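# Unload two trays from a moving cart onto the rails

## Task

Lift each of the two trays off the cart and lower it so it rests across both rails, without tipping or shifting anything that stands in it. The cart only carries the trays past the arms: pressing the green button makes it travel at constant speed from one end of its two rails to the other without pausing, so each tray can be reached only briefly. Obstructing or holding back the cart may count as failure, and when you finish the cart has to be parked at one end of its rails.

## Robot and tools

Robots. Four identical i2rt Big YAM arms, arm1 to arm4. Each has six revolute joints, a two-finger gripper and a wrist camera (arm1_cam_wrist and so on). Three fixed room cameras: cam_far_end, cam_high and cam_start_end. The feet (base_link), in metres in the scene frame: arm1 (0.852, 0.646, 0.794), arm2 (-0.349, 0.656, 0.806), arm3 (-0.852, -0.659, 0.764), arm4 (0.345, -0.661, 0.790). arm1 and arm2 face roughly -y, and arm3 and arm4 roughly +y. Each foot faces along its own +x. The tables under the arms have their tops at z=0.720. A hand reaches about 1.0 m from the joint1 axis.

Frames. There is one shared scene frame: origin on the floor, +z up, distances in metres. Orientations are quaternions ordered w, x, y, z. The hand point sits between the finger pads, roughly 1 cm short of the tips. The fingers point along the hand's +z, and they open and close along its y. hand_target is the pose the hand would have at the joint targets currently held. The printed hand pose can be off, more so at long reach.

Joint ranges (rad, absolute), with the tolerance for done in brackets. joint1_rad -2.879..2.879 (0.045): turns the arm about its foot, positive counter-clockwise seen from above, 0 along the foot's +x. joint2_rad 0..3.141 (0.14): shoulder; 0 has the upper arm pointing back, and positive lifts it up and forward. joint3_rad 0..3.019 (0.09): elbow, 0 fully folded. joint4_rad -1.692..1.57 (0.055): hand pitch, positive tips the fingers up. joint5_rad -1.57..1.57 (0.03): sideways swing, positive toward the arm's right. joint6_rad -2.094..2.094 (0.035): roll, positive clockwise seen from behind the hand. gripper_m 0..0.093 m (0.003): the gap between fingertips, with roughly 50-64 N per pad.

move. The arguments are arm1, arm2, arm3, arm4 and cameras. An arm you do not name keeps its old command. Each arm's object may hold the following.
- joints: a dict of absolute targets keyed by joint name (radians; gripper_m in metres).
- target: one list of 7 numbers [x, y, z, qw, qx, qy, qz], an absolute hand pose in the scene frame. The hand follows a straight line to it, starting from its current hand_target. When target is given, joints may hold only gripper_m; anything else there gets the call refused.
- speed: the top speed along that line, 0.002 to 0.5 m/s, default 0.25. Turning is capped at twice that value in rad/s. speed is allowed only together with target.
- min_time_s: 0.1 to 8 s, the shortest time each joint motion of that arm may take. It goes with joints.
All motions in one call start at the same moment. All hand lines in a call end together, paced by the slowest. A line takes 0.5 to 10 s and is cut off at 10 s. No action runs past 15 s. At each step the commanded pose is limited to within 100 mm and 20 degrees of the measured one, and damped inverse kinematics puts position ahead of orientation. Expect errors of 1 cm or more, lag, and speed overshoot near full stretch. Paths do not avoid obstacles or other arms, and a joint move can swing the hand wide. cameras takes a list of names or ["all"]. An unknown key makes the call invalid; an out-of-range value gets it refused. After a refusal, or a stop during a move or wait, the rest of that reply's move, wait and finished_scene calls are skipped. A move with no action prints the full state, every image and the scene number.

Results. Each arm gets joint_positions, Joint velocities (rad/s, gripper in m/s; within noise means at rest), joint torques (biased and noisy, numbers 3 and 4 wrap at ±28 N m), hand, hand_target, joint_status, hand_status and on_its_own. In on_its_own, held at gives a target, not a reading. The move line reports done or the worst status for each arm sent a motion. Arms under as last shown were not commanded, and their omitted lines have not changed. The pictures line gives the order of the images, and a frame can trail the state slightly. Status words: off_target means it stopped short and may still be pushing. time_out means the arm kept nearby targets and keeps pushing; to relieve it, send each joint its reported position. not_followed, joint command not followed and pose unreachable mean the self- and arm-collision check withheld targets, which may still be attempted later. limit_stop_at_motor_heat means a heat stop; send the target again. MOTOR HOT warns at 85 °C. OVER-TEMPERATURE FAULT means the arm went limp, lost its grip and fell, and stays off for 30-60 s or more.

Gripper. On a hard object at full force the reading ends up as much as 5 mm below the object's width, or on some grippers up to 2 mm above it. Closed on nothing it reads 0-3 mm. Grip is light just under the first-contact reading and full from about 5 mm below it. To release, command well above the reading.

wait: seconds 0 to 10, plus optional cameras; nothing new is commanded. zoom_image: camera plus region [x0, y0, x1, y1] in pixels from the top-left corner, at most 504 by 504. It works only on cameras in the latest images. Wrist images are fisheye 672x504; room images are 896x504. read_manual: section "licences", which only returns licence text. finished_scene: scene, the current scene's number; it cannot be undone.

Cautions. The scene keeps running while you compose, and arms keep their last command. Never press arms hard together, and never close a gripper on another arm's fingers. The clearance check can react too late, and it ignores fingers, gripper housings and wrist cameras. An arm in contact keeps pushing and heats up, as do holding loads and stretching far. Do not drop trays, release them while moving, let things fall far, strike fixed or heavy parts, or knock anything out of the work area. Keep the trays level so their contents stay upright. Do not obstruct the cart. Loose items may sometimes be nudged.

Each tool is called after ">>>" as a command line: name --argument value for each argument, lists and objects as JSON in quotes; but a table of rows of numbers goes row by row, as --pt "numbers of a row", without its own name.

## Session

>>> move

Scene clock: 0.00 s.
Joint torques (N m): no reading
Heat: arm1: hottest joint2_rad 36 °C; arm2: hottest joint3_rad 38 °C; arm3: hottest joint2_rad 37 °C; arm4: hottest joint3_rad 42 °C.
Joint velocities: within noise
arm1.joint_positions: joint1_rad=+0.046 joint2_rad=+0.635 joint3_rad=+1.438 joint4_rad=-1.494 joint5_rad=+0.235 joint6_rad=-0.448 gripper_m=+0.09396
arm1.joint_status: not commanded
arm1.hand: x=+0.8057 y=+0.4332 z=+1.3217 quat_wxyz=(-0.138, -0.523, -0.735, +0.410) (m; scene frame)
arm1.hand_target: x=+0.8056 y=+0.4354 z=+1.3344 quat_wxyz=(-0.146, -0.521, -0.728, +0.421) (m; scene frame)
arm1.hand_status: not commanded
arm2.joint_positions: joint1_rad=+0.074 joint2_rad=+0.628 joint3_rad=+1.341 joint4_rad=-1.151 joint5_rad=-0.285 joint6_rad=+0.284 gripper_m=+0.09396
arm2.joint_status: not commanded
arm2.hand: x=-0.2766 y=+0.3951 z=+1.3596 quat_wxyz=(-0.499, -0.603, -0.586, +0.209) (m; scene frame)
arm2.hand_target: x=-0.2766 y=+0.3983 z=+1.3731 quat_wxyz=(-0.508, -0.596, -0.582, +0.217) (m; scene frame)
arm2.hand_status: not commanded
arm3.joint_positions: joint1_rad=+0.047 joint2_rad=+0.620 joint3_rad=+1.421 joint4_rad=-1.322 joint5_rad=-0.060 joint6_rad=+0.366 gripper_m=+0.09396
arm3.joint_status: not commanded
arm3.hand: x=-0.8627 y=-0.4327 z=+1.3241 quat_wxyz=(-0.261, +0.505, -0.698, -0.435) (m; scene frame)
arm3.hand_target: x=-0.8626 y=-0.4356 z=+1.3334 quat_wxyz=(-0.266, +0.502, -0.694, -0.443) (m; scene frame)
arm3.hand_status: not commanded
arm4.joint_positions: joint1_rad=+0.060 joint2_rad=+0.621 joint3_rad=+1.345 joint4_rad=-1.359 joint5_rad=+0.061 joint6_rad=+0.383 gripper_m=+0.09396
arm4.joint_status: not commanded
arm4.hand: x=+0.3529 y=-0.4218 z=+1.3021 quat_wxyz=(-0.260, +0.503, -0.736, -0.370) (m; scene frame)
arm4.hand_target: x=+0.3531 y=-0.4239 z=+1.3118 quat_wxyz=(-0.265, +0.500, -0.733, -0.378) (m; scene frame)
arm4.hand_status: not commanded
pictures: arm1_cam_wrist, arm2_cam_wrist, arm3_cam_wrist, arm4_cam_wrist, cam_far_end, cam_high, cam_start_end

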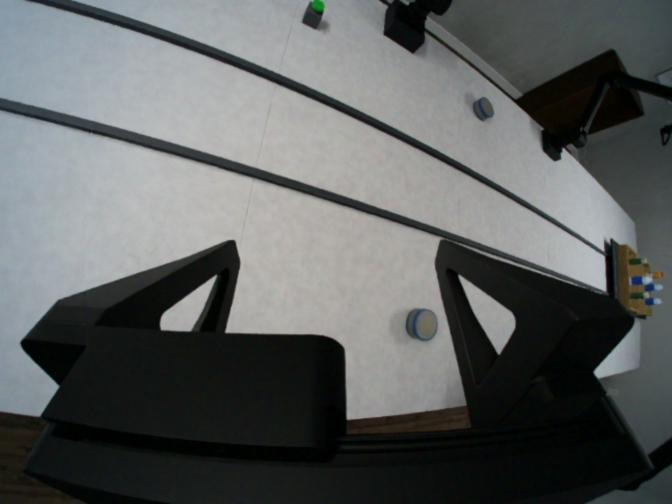

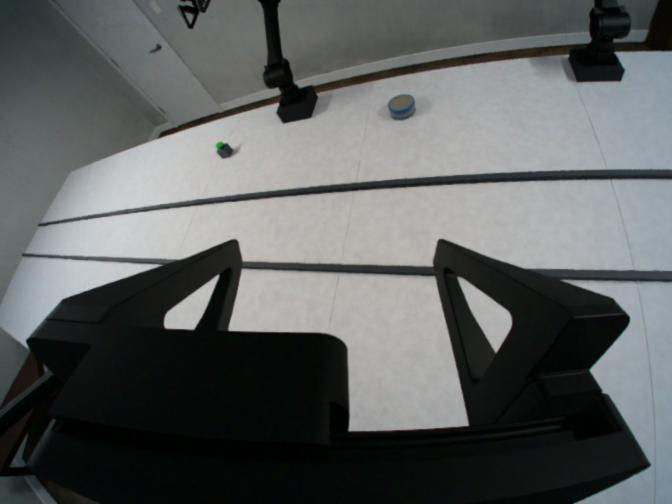

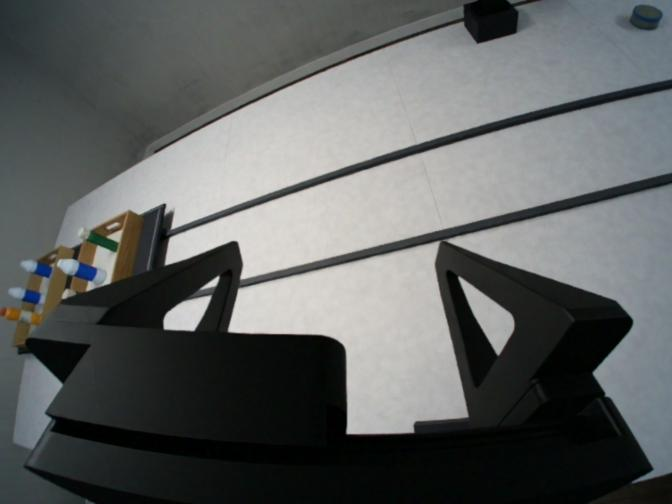

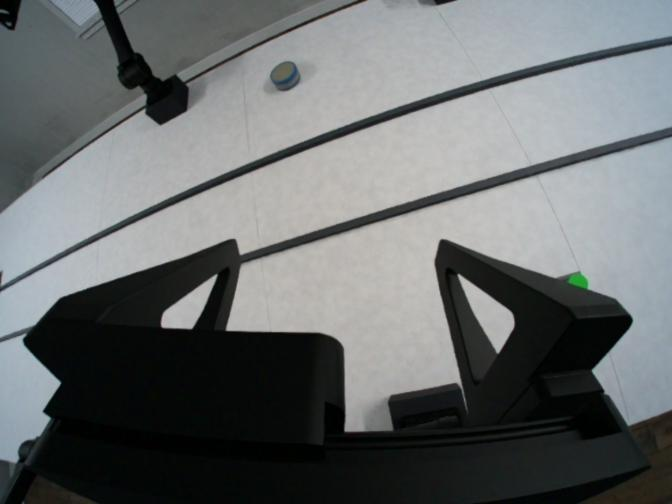

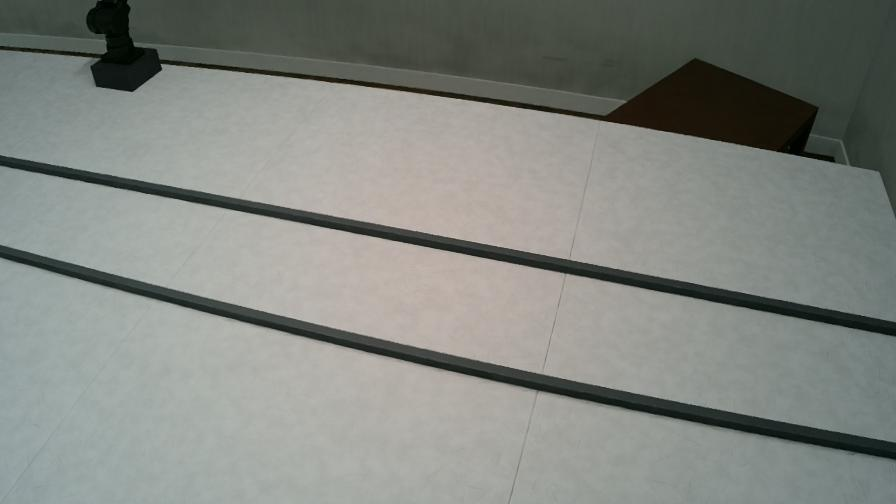

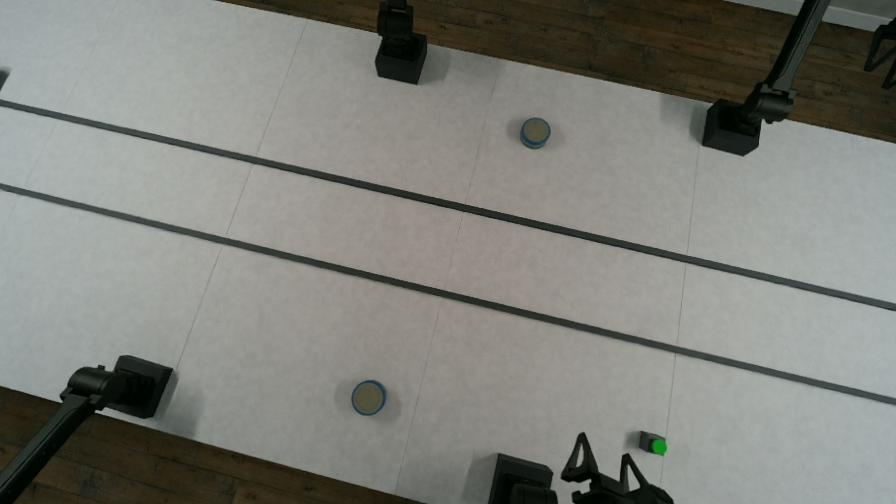

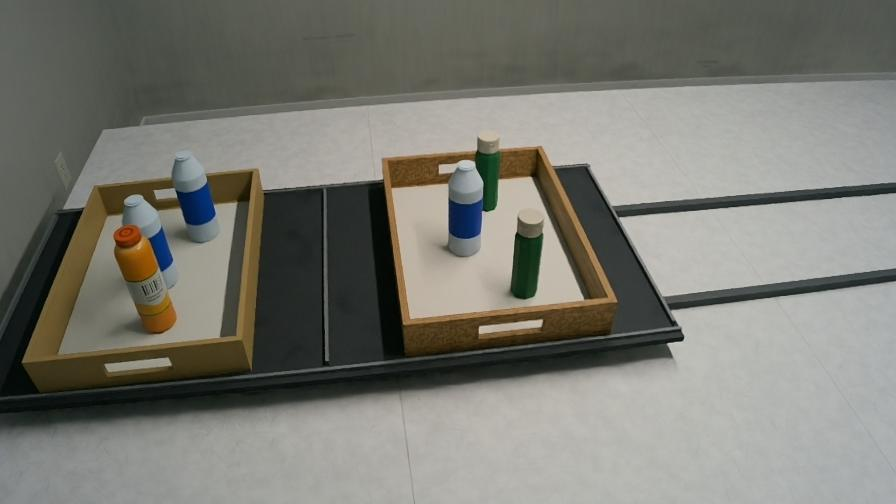

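>>> move --arm4 '{"joints":{"joint1_rad":-1.04,"joint6_rad":0.03,"joint5_rad":0,"gripper_m":0}}' --cameras '[]'

>>> move --arm4 '{"target":[0.716,-0.448,0.87,0,-0.242,0.97,0]}' --cameras '["arm4_cam_wrist"]'

>>> move --arm4 '{"target":[0.714,-0.45,0.775,0,-0.242,0.97,0],"speed":0.1}' --cameras '[]'

>>> move --arm1 '{"target":[0.34,0.218,1.07,0,1,0,0],"joints":{"gripper_m":0.08}}' --arm2 '{"target":[-0.83,0.212,1.07,0,1,0,0],"joints":{"gripper_m":0.08}}' --arm3 '{"target":[-0.72,-0.255,1.07,0,0,1,0],"joints":{"gripper_m":0.08}}' --arm4 '{"target":[0.46,-0.246,1.07,0,0,1,0],"joints":{"gripper_m":0.08}}' --cameras '["cam_start_end","arm4_cam_wrist"]'

>>> wait --seconds 8 --cameras '["cam_start_end"]'

Scene clock: 21.43 s.
Joint torques (N m): arm1=[-0.67 0.38 10.47 2.26 0.06 -0.01] | arm2=[0.44 -0.32 11.44 1.47 -0.07 0.06] | arm3=[1.26 0.56 10.09 2.15 -0.05 -0.07] | arm4=[0.09 0.62 9.58 1.77 -0.03 -0.13]
Heat: arm1: hottest joint3_rad 38 °C; arm2: hottest joint3_rad 40 °C; arm3: hottest joint2_rad 37 °C; arm4: hottest joint3_rad 47 °C.
move: arm4 done
Joint velocities: within noise
arm1, arm2, arm3: as last shown
arm4.joint_positions: joint1_rad=-1.036 joint2_rad=+0.621 joint3_rad=+1.345 joint4_rad=-1.359 joint5_rad=+0.001 joint6_rad=+0.047 gripper_m=+0.00033
arm4.joint_status: all done
arm4.hand: x=+0.5611 y=-0.5416 z=+1.2984 quat_wxyz=(-0.426, +0.210, -0.871, -0.129) (m; scene frame)
arm4.hand_target: x=+0.5599 y=-0.5435 z=+1.3082 quat_wxyz=(-0.436, +0.215, -0.864, -0.127) (m; scene frame)
arm4.hand_status: not commanded
pictures: none
No camera images: "cameras" was empty.

Scene clock: 24.10 s.
Joint torques (N m): arm1=[-0.56 0.91 10.03 2.44 0.09 -0.06] | arm2=[0.44 -0.03 11.37 1.5 -0.06 0.03] | arm3=[0.97 1.03 10.17 2.17 -0.04 -0.04] | arm4=[0.79 -13.04 10.3 0.51 0.11 -0.02]
Heat: arm1: hottest joint3_rad 39 °C; arm2: hottest joint3_rad 41 °C; arm3: hottest joint2_rad 37 °C; arm4: hottest joint3_rad 48 °C.
move: arm4 off_target
Joint velocities: within noise
arm1, arm2, arm3: as last shown
arm4.joint_positions: joint1_rad=-1.036 joint2_rad=+1.559 joint3_rad=+1.036 joint4_rad=-1.088 joint5_rad=+0.007 joint6_rad=+0.047 gripper_m=+0.00033
arm4.joint_status: not commanded
arm4.hand: x=+0.6990 y=-0.4582 z=+0.8559 quat_wxyz=(+0.026, +0.237, -0.971, +0.006) (m; scene frame)
arm4.hand_target: x=+0.7154 y=-0.4483 z=+0.8705 quat_wxyz=(+0.000, +0.242, -0.970, +0.000) (m; scene frame)
arm4.hand_status: off_target (0.024 m and 3.1 deg from the pose sent, 0.465 m and 52.8 deg at the start)
pictures: arm4_cam_wrist

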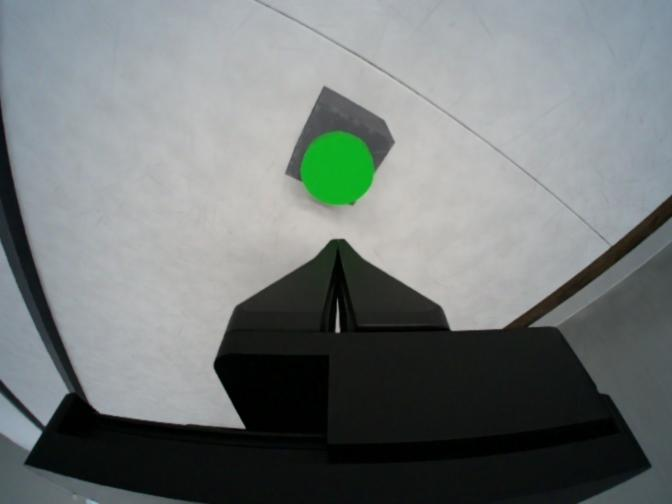

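Scene clock: 25.57 s.
Joint torques (N m): arm1=[-0.85 -0.5 10.25 2.37 0.08 -0.04] | arm2=[0.32 -0.03 11.4 1.51 -0.08 0.04] | arm3=[0.79 1.26 10.13 2.28 -0.07 -0.06] | arm4=[0.44 -8.82 5.15 2.35 0.09 -0.08]
Heat: arm1: hottest joint3_rad 39 °C; arm2: hottest joint3_rad 41 °C; arm3: hottest joint2_rad 37 °C; arm4: hottest joint3_rad 48 °C.
move: arm4 off_target
Joint velocities: within noise
arm1, arm2, arm3: as last shown
arm4.joint_positions: joint1_rad=-1.036 joint2_rad=+1.638 joint3_rad=+0.981 joint4_rad=-0.871 joint5_rad=+0.007 joint6_rad=+0.047 gripper_m=+0.00033
arm4.joint_status: not commanded
arm4.hand: x=+0.7170 y=-0.4474 z=+0.8068 quat_wxyz=(-0.014, +0.237, -0.971, -0.005) (m; scene frame)
arm4.hand_target: x=+0.7123 y=-0.4510 z=+0.7771 quat_wxyz=(+0.000, +0.242, -0.970, +0.000) (m; scene frame)
arm4.hand_status: off_target (0.032 m and 1.8 deg from the pose sent, 0.083 m and 3.1 deg at the start)
pictures: none
No camera images: "cameras" was empty.

Scene clock: 30.47 s.
Joint torques (N m): arm1=[-1.49 -20.54 13.83 0.01 -0.05 0.05] | arm2=[-0.67 -23.41 14.19 -0.46 0.12 0.17] | arm3=[0.73 -12.92 13.37 -0.12 -0.05 0.08] | arm4=[0.79 -10.52 12.21 -0.35 0.19 0.21]
Heat: arm1: hottest joint3_rad 41 °C; arm2: hottest joint3_rad 42 °C; arm3: hottest joint2_rad 37 °C; arm4: hottest joint3_rad 49 °C.
move: arm1 off_target; arm2 off_target; arm3 off_target; arm4 off_target
Joint velocities: within noise
arm1.joint_positions: joint1_rad=-0.819 joint2_rad=+2.061 joint3_rad=+2.261 joint4_rad=-1.682 joint5_rad=+0.005 joint6_rad=+0.686 gripper_m=+0.08010
arm1.joint_status: all done
arm1.hand: x=+0.3490 y=+0.2201 z=+1.0482 quat_wxyz=(-0.024, -0.999, -0.010, +0.031) (m; scene frame)
arm1.hand_target: x=+0.3411 y=+0.2190 z=+1.0694 quat_wxyz=(-0.038, -0.998, +0.000, +0.046) (m; scene frame)
arm1.hand_status: off_target (0.024 m and 4.6 deg from the pose sent, 0.572 m and 117.0 deg at the start; a joint's target at an end of its range on 34 of 147 steps)
arm2.joint_positions: joint1_rad=-0.809 joint2_rad=+2.064 joint3_rad=+2.216 joint4_rad=-1.683 joint5_rad=-0.014 joint6_rad=+0.730 gripper_m=+0.08007
arm2.joint_status: all done
arm2.hand: x=-0.8175 y=+0.2104 z=+1.0517 quat_wxyz=(-0.016, -1.000, -0.012, +0.016) (m; scene frame)
arm2.hand_target: x=-0.8290 y=+0.2128 z=+1.0695 quat_wxyz=(-0.028, -0.999, +0.000, +0.031) (m; scene frame)
arm2.hand_status: off_target (0.022 m and 2.9 deg from the pose sent, 0.651 m and 105.8 deg at the start; a joint's target at an end of its range on 29 of 147 steps)
arm3.joint_positions: joint1_rad=-0.264 joint2_rad=+1.461 joint3_rad=+1.515 joint4_rad=-1.662 joint5_rad=+0.011 joint6_rad=+1.253 gripper_m=+0.08011
arm3.joint_status: all done
arm3.hand: x=-0.7258 y=-0.2618 z=+1.0558 quat_wxyz=(+0.003, +0.011, -1.000, +0.013) (m; scene frame)
arm3.hand_target: x=-0.7201 y=-0.2555 z=+1.0698 quat_wxyz=(+0.000, +0.000, -1.000, +0.000) (m; scene frame)
arm3.hand_status: off_target (0.017 m and 2.0 deg from the pose sent, 0.341 m and 91.4 deg at the start)
arm4.joint_positions: joint1_rad=-0.244 joint2_rad=+1.434 joint3_rad=+1.451 joint4_rad=-1.594 joint5_rad=+0.014 joint6_rad=+1.302 gripper_m=+0.07992
arm4.joint_status: all done
arm4.hand: x=+0.4576 y=-0.2572 z=+1.0619 quat_wxyz=(+0.002, +0.008, -1.000, +0.004) (m; scene frame)
arm4.hand_target: x=+0.4599 y=-0.2464 z=+1.0699 quat_wxyz=(+0.000, +0.000, -1.000, -0.001) (m; scene frame)
arm4.hand_status: off_target (0.014 m and 1.0 deg from the pose sent, 0.419 m and 27.5 deg at the start)
pictures: arm4_cam_wrist, cam_start_end

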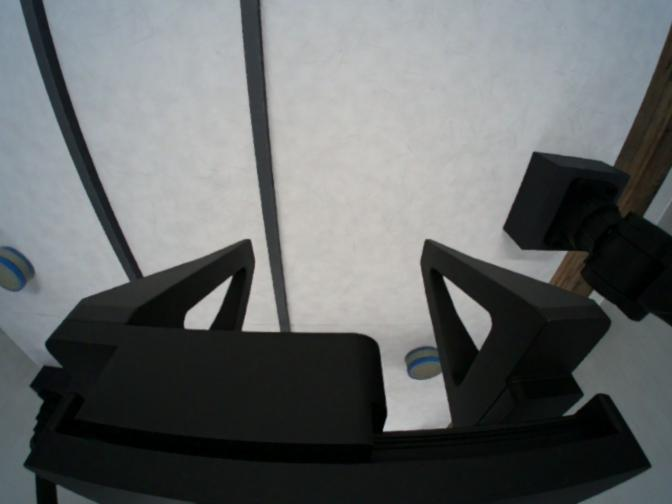

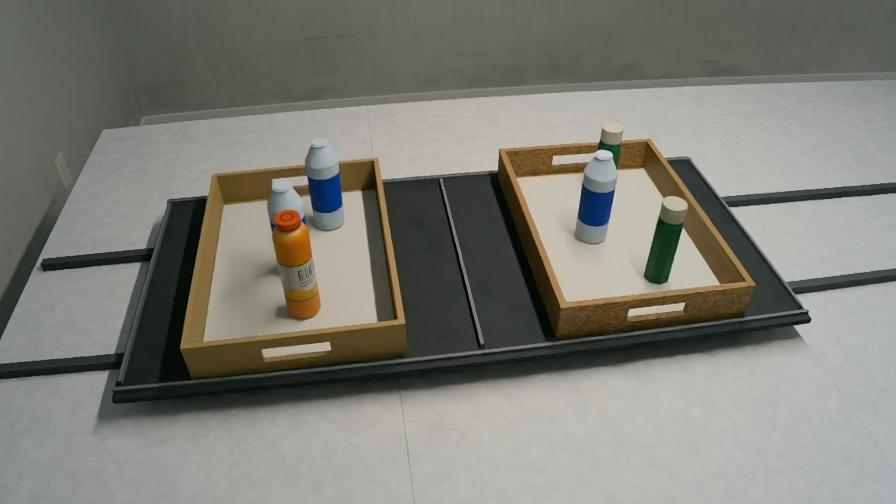

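Scene clock: 38.47 s.
Joint torques (N m): arm1=[-1.08 -21.77 13.72 0.17 -0.04 0.03] | arm2=[-0.97 -23.41 14.27 -0.47 0.11 0.2] | arm3=[0.5 -13.27 13.38 -0.01 -0.07 0.11] | arm4=[0.73 -10.34 12.22 -0.36 0.19 0.23]
Heat: arm1: hottest joint3_rad 43 °C; arm2: hottest joint3_rad 44 °C; arm3: hottest joint3_rad 39 °C; arm4: hottest joint3_rad 51 °C.
Joint velocities: within noise
arm1.joint_positions: joint1_rad=-0.819 joint2_rad=+2.061 joint3_rad=+2.261 joint4_rad=-1.682 joint5_rad=+0.005 joint6_rad=+0.686 gripper_m=+0.08010
arm1.joint_status: all done
arm1.hand: x=+0.3490 y=+0.2201 z=+1.0482 quat_wxyz=(-0.024, -0.999, -0.010, +0.031) (m; scene frame)
arm1.hand_target: x=+0.3411 y=+0.2190 z=+1.0694 quat_wxyz=(-0.038, -0.998, +0.000, +0.046) (m; scene frame)
arm1.hand_status: off_target (0.024 m and 4.6 deg from the pose sent, 0.572 m and 117.0 deg at the start; a joint's target at an end of its range on 34 of 147 steps)
arm2.joint_positions: joint1_rad=-0.809 joint2_rad=+2.064 joint3_rad=+2.216 joint4_rad=-1.683 joint5_rad=-0.014 joint6_rad=+0.730 gripper_m=+0.08007
arm2.joint_status: all done
arm2.hand: x=-0.8175 y=+0.2104 z=+1.0517 quat_wxyz=(-0.016, -1.000, -0.012, +0.016) (m; scene frame)
arm2.hand_target: x=-0.8290 y=+0.2128 z=+1.0695 quat_wxyz=(-0.028, -0.999, +0.000, +0.031) (m; scene frame)
arm2.hand_status: off_target (0.022 m and 2.9 deg from the pose sent, 0.651 m and 105.8 deg at the start; a joint's target at an end of its range on 29 of 147 steps)
arm3.joint_positions: joint1_rad=-0.264 joint2_rad=+1.461 joint3_rad=+1.515 joint4_rad=-1.662 joint5_rad=+0.011 joint6_rad=+1.253 gripper_m=+0.08011
arm3.joint_status: all done
arm3.hand: x=-0.7258 y=-0.2618 z=+1.0558 quat_wxyz=(+0.003, +0.011, -1.000, +0.013) (m; scene frame)
arm3.hand_target: x=-0.7201 y=-0.2555 z=+1.0698 quat_wxyz=(+0.000, +0.000, -1.000, +0.000) (m; scene frame)
arm3.hand_status: off_target (0.017 m and 2.0 deg from the pose sent, 0.341 m and 91.4 deg at the start)
arm4.joint_positions: joint1_rad=-0.244 joint2_rad=+1.434 joint3_rad=+1.451 joint4_rad=-1.594 joint5_rad=+0.014 joint6_rad=+1.302 gripper_m=+0.07992
arm4.joint_status: all done
arm4.hand: x=+0.4576 y=-0.2572 z=+1.0619 quat_wxyz=(+0.002, +0.007, -1.000, +0.004) (m; scene frame)
arm4.hand_target: x=+0.4599 y=-0.2464 z=+1.0699 quat_wxyz=(+0.000, +0.000, -1.000, -0.001) (m; scene frame)
arm4.hand_status: off_target (0.014 m and 1.0 deg from the pose sent, 0.419 m and 27.5 deg at the start)
wait: 8.00 s; at rest by 0.27 s
pictures: cam_start_end

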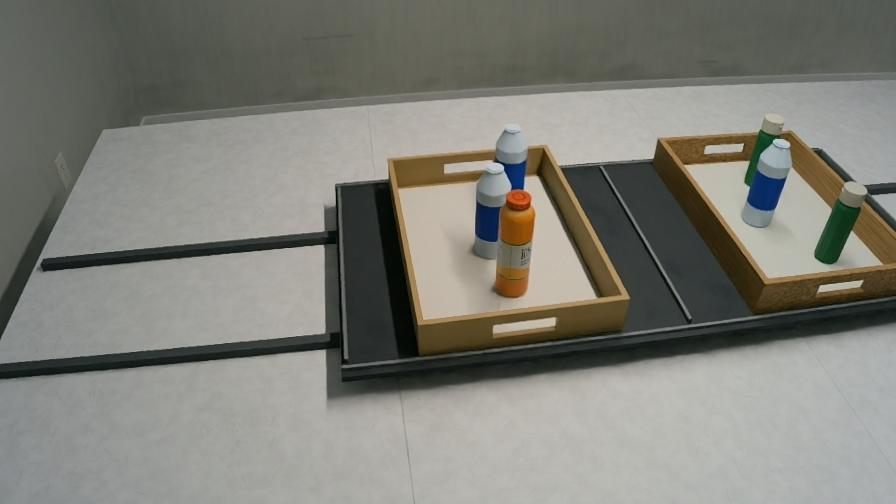

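>>> wait --seconds 0.1 --cameras '["cam_high"]'

>>> wait --seconds 4 --cameras '["cam_high","arm3_cam_wrist","arm2_cam_wrist"]'

Scene clock: 48.03 s.
Joint torques (N m): arm1=[-0.67 -21.3 13.98 -0.06 -0.04 0] | arm2=[-0.73 -23.59 14.23 -0.46 0.11 0.18] | arm3=[0.73 -13.27 13.37 0.03 -0.07 0.1] | arm4=[0.97 -10.29 12.22 -0.35 0.19 0.21]
Heat: arm1: hottest joint3_rad 46 °C; arm2: hottest joint3_rad 46 °C; arm3: hottest joint3_rad 41 °C; arm4: hottest joint3_rad 53 °C.
Joint velocities: within noise
arm1.joint_positions: joint1_rad=-0.819 joint2_rad=+2.061 joint3_rad=+2.261 joint4_rad=-1.682 joint5_rad=+0.005 joint6_rad=+0.686 gripper_m=+0.08010
arm1.joint_status: all done
arm1.hand: x=+0.3490 y=+0.2201 z=+1.0482 quat_wxyz=(-0.024, -0.999, -0.010, +0.031) (m; scene frame)
arm1.hand_target: x=+0.3411 y=+0.2190 z=+1.0694 quat_wxyz=(-0.038, -0.998, +0.000, +0.046) (m; scene frame)
arm1.hand_status: off_target (0.024 m and 4.6 deg from the pose sent, 0.572 m and 117.0 deg at the start; a joint's target at an end of its range on 34 of 147 steps)
arm2.joint_positions: joint1_rad=-0.809 joint2_rad=+2.064 joint3_rad=+2.216 joint4_rad=-1.683 joint5_rad=-0.014 joint6_rad=+0.730 gripper_m=+0.08007
arm2.joint_status: all done
arm2.hand: x=-0.8175 y=+0.2104 z=+1.0517 quat_wxyz=(-0.016, -1.000, -0.012, +0.016) (m; scene frame)
arm2.hand_target: x=-0.8290 y=+0.2128 z=+1.0695 quat_wxyz=(-0.028, -0.999, +0.000, +0.031) (m; scene frame)
arm2.hand_status: off_target (0.022 m and 2.9 deg from the pose sent, 0.651 m and 105.8 deg at the start; a joint's target at an end of its range on 29 of 147 steps)
arm3.joint_positions: joint1_rad=-0.264 joint2_rad=+1.461 joint3_rad=+1.515 joint4_rad=-1.662 joint5_rad=+0.011 joint6_rad=+1.253 gripper_m=+0.08011
arm3.joint_status: all done
arm3.hand: x=-0.7258 y=-0.2618 z=+1.0558 quat_wxyz=(+0.003, +0.011, -1.000, +0.013) (m; scene frame)
arm3.hand_target: x=-0.7201 y=-0.2555 z=+1.0698 quat_wxyz=(+0.000, +0.000, -1.000, +0.000) (m; scene frame)
arm3.hand_status: off_target (0.017 m and 2.0 deg from the pose sent, 0.341 m and 91.4 deg at the start)
arm4.joint_positions: joint1_rad=-0.244 joint2_rad=+1.434 joint3_rad=+1.451 joint4_rad=-1.594 joint5_rad=+0.014 joint6_rad=+1.302 gripper_m=+0.07992
arm4.joint_status: all done
arm4.hand: x=+0.4576 y=-0.2572 z=+1.0619 quat_wxyz=(+0.002, +0.007, -1.000, +0.004) (m; scene frame)
arm4.hand_target: x=+0.4599 y=-0.2464 z=+1.0699 quat_wxyz=(+0.000, +0.000, -1.000, -0.001) (m; scene frame)
arm4.hand_status: off_target (0.014 m and 1.0 deg from the pose sent, 0.419 m and 27.5 deg at the start)
wait: 0.10 s; at rest from the start
pictures: cam_high

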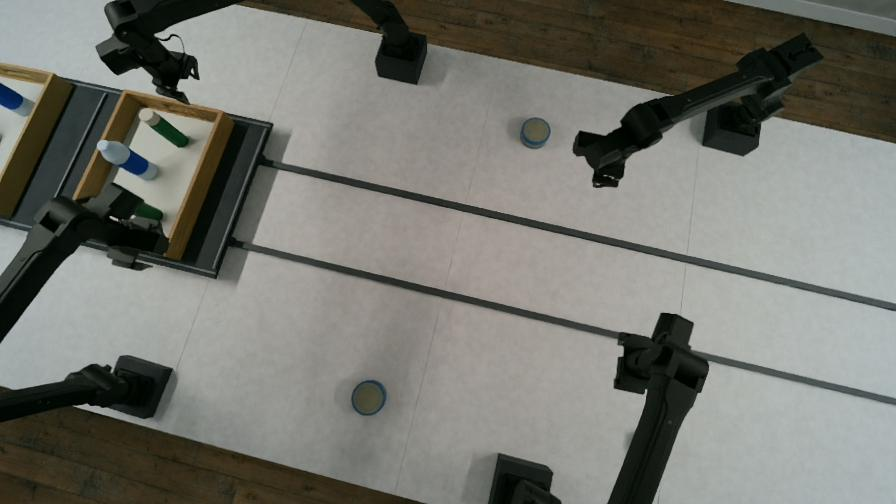

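Scene clock: 52.03 s.
Joint torques (N m): arm1=[-0.21 -20.42 13.76 0.18 -0.08 0.08] | arm2=[-0.79 -23.36 14.23 -0.53 0.13 0.2] | arm3=[0.15 -13.04 13.41 0.09 -0.07 0.11] | arm4=[0.73 -10.52 12.21 -0.36 0.18 0.23]
Heat: arm1: hottest joint3_rad 47 °C; arm2: hottest joint3_rad 47 °C; arm3: hottest joint3_rad 41 °C; arm4: hottest joint3_rad 54 °C.
Joint velocities: within noise
arm1.joint_positions: joint1_rad=-0.819 joint2_rad=+2.061 joint3_rad=+2.261 joint4_rad=-1.682 joint5_rad=+0.005 joint6_rad=+0.686 gripper_m=+0.08010
arm1.joint_status: all done
arm1.hand: x=+0.3490 y=+0.2201 z=+1.0482 quat_wxyz=(-0.024, -0.999, -0.010, +0.031) (m; scene frame)
arm1.hand_target: x=+0.3411 y=+0.2190 z=+1.0694 quat_wxyz=(-0.038, -0.998, +0.000, +0.046) (m; scene frame)
arm1.hand_status: off_target (0.024 m and 4.6 deg from the pose sent, 0.572 m and 117.0 deg at the start; a joint's target at an end of its range on 34 of 147 steps)
arm2.joint_positions: joint1_rad=-0.809 joint2_rad=+2.064 joint3_rad=+2.216 joint4_rad=-1.683 joint5_rad=-0.014 joint6_rad=+0.730 gripper_m=+0.08007
arm2.joint_status: all done
arm2.hand: x=-0.8175 y=+0.2104 z=+1.0517 quat_wxyz=(-0.016, -1.000, -0.012, +0.016) (m; scene frame)
arm2.hand_target: x=-0.8290 y=+0.2128 z=+1.0695 quat_wxyz=(-0.028, -0.999, +0.000, +0.031) (m; scene frame)
arm2.hand_status: off_target (0.022 m and 2.9 deg from the pose sent, 0.651 m and 105.8 deg at the start; a joint's target at an end of its range on 29 of 147 steps)
arm3.joint_positions: joint1_rad=-0.264 joint2_rad=+1.461 joint3_rad=+1.515 joint4_rad=-1.662 joint5_rad=+0.011 joint6_rad=+1.253 gripper_m=+0.08011
arm3.joint_status: all done
arm3.hand: x=-0.7258 y=-0.2618 z=+1.0558 quat_wxyz=(+0.003, +0.011, -1.000, +0.013) (m; scene frame)
arm3.hand_target: x=-0.7201 y=-0.2555 z=+1.0698 quat_wxyz=(+0.000, +0.000, -1.000, +0.000) (m; scene frame)
arm3.hand_status: off_target (0.017 m and 2.0 deg from the pose sent, 0.341 m and 91.4 deg at the start)
arm4.joint_positions: joint1_rad=-0.244 joint2_rad=+1.434 joint3_rad=+1.451 joint4_rad=-1.594 joint5_rad=+0.014 joint6_rad=+1.302 gripper_m=+0.07992
arm4.joint_status: all done
arm4.hand: x=+0.4576 y=-0.2572 z=+1.0619 quat_wxyz=(+0.002, +0.007, -1.000, +0.004) (m; scene frame)
arm4.hand_target: x=+0.4599 y=-0.2464 z=+1.0699 quat_wxyz=(+0.000, +0.000, -1.000, -0.001) (m; scene frame)
arm4.hand_status: off_target (0.014 m and 1.0 deg from the pose sent, 0.419 m and 27.5 deg at the start)
wait: 4.00 s; at rest by 0.27 s
pictures: arm2_cam_wrist, arm3_cam_wrist, cam_high

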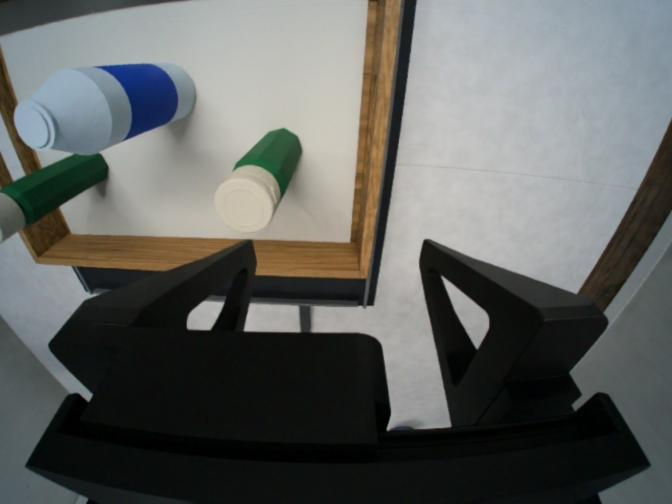

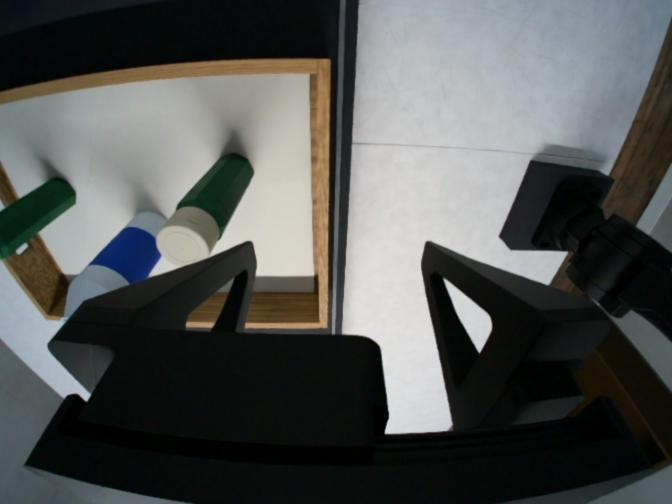

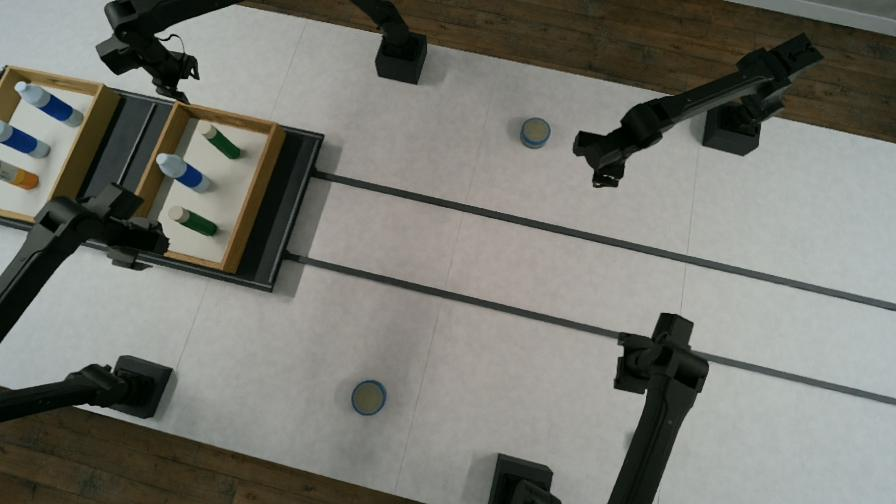

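>>> wait --seconds 0.1 --cameras '["cam_high"]'

Scene clock: 74.70 s.
Joint torques (N m): arm1=[-1.2 -20.95 13.75 -0.16 -0.11 0.01] | arm2=[-1.08 -23.47 14.17 -0.46 0.12 0.19] | arm3=[0.5 -13.39 13.42 0.25 -0.05 0.11] | arm4=[0.73 -10.52 12.22 -0.38 0.2 0.22]
Heat: arm1: hottest joint3_rad 51 °C; arm2: hottest joint3_rad 50 °C; arm3: hottest joint3_rad 45 °C; arm4: hottest joint3_rad 59 °C.
Joint velocities: within noise
arm1.joint_positions: joint1_rad=-0.819 joint2_rad=+2.061 joint3_rad=+2.261 joint4_rad=-1.682 joint5_rad=+0.005 joint6_rad=+0.686 gripper_m=+0.08010
arm1.joint_status: all done
arm1.hand: x=+0.3490 y=+0.2201 z=+1.0482 quat_wxyz=(-0.024, -0.999, -0.010, +0.031) (m; scene frame)
arm1.hand_target: x=+0.3411 y=+0.2190 z=+1.0694 quat_wxyz=(-0.038, -0.998, +0.000, +0.046) (m; scene frame)
arm1.hand_status: off_target (0.024 m and 4.6 deg from the pose sent, 0.572 m and 117.0 deg at the start; a joint's target at an end of its range on 34 of 147 steps)
arm2.joint_positions: joint1_rad=-0.809 joint2_rad=+2.064 joint3_rad=+2.216 joint4_rad=-1.683 joint5_rad=-0.014 joint6_rad=+0.730 gripper_m=+0.08007
arm2.joint_status: all done
arm2.hand: x=-0.8175 y=+0.2104 z=+1.0517 quat_wxyz=(-0.016, -1.000, -0.012, +0.016) (m; scene frame)
arm2.hand_target: x=-0.8290 y=+0.2128 z=+1.0695 quat_wxyz=(-0.028, -0.999, +0.000, +0.031) (m; scene frame)
arm2.hand_status: off_target (0.022 m and 2.9 deg from the pose sent, 0.651 m and 105.8 deg at the start; a joint's target at an end of its range on 29 of 147 steps)
arm3.joint_positions: joint1_rad=-0.264 joint2_rad=+1.461 joint3_rad=+1.515 joint4_rad=-1.662 joint5_rad=+0.011 joint6_rad=+1.253 gripper_m=+0.08011
arm3.joint_status: all done
arm3.hand: x=-0.7258 y=-0.2618 z=+1.0558 quat_wxyz=(+0.003, +0.011, -1.000, +0.013) (m; scene frame)
arm3.hand_target: x=-0.7201 y=-0.2555 z=+1.0698 quat_wxyz=(+0.000, +0.000, -1.000, +0.000) (m; scene frame)
arm3.hand_status: off_target (0.017 m and 2.0 deg from the pose sent, 0.341 m and 91.4 deg at the start)
arm4.joint_positions: joint1_rad=-0.244 joint2_rad=+1.434 joint3_rad=+1.451 joint4_rad=-1.594 joint5_rad=+0.014 joint6_rad=+1.302 gripper_m=+0.07992
arm4.joint_status: all done
arm4.hand: x=+0.4576 y=-0.2572 z=+1.0619 quat_wxyz=(+0.002, +0.007, -1.000, +0.004) (m; scene frame)
arm4.hand_target: x=+0.4599 y=-0.2464 z=+1.0699 quat_wxyz=(+0.000, +0.000, -1.000, -0.001) (m; scene frame)
arm4.hand_status: off_target (0.014 m and 1.0 deg from the pose sent, 0.419 m and 27.5 deg at the start)
wait: 0.10 s; at rest from the start
pictures: cam_high

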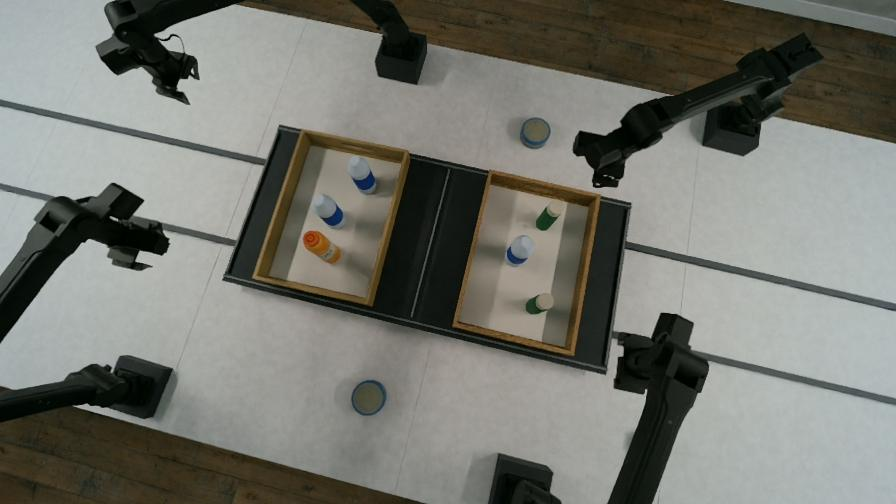

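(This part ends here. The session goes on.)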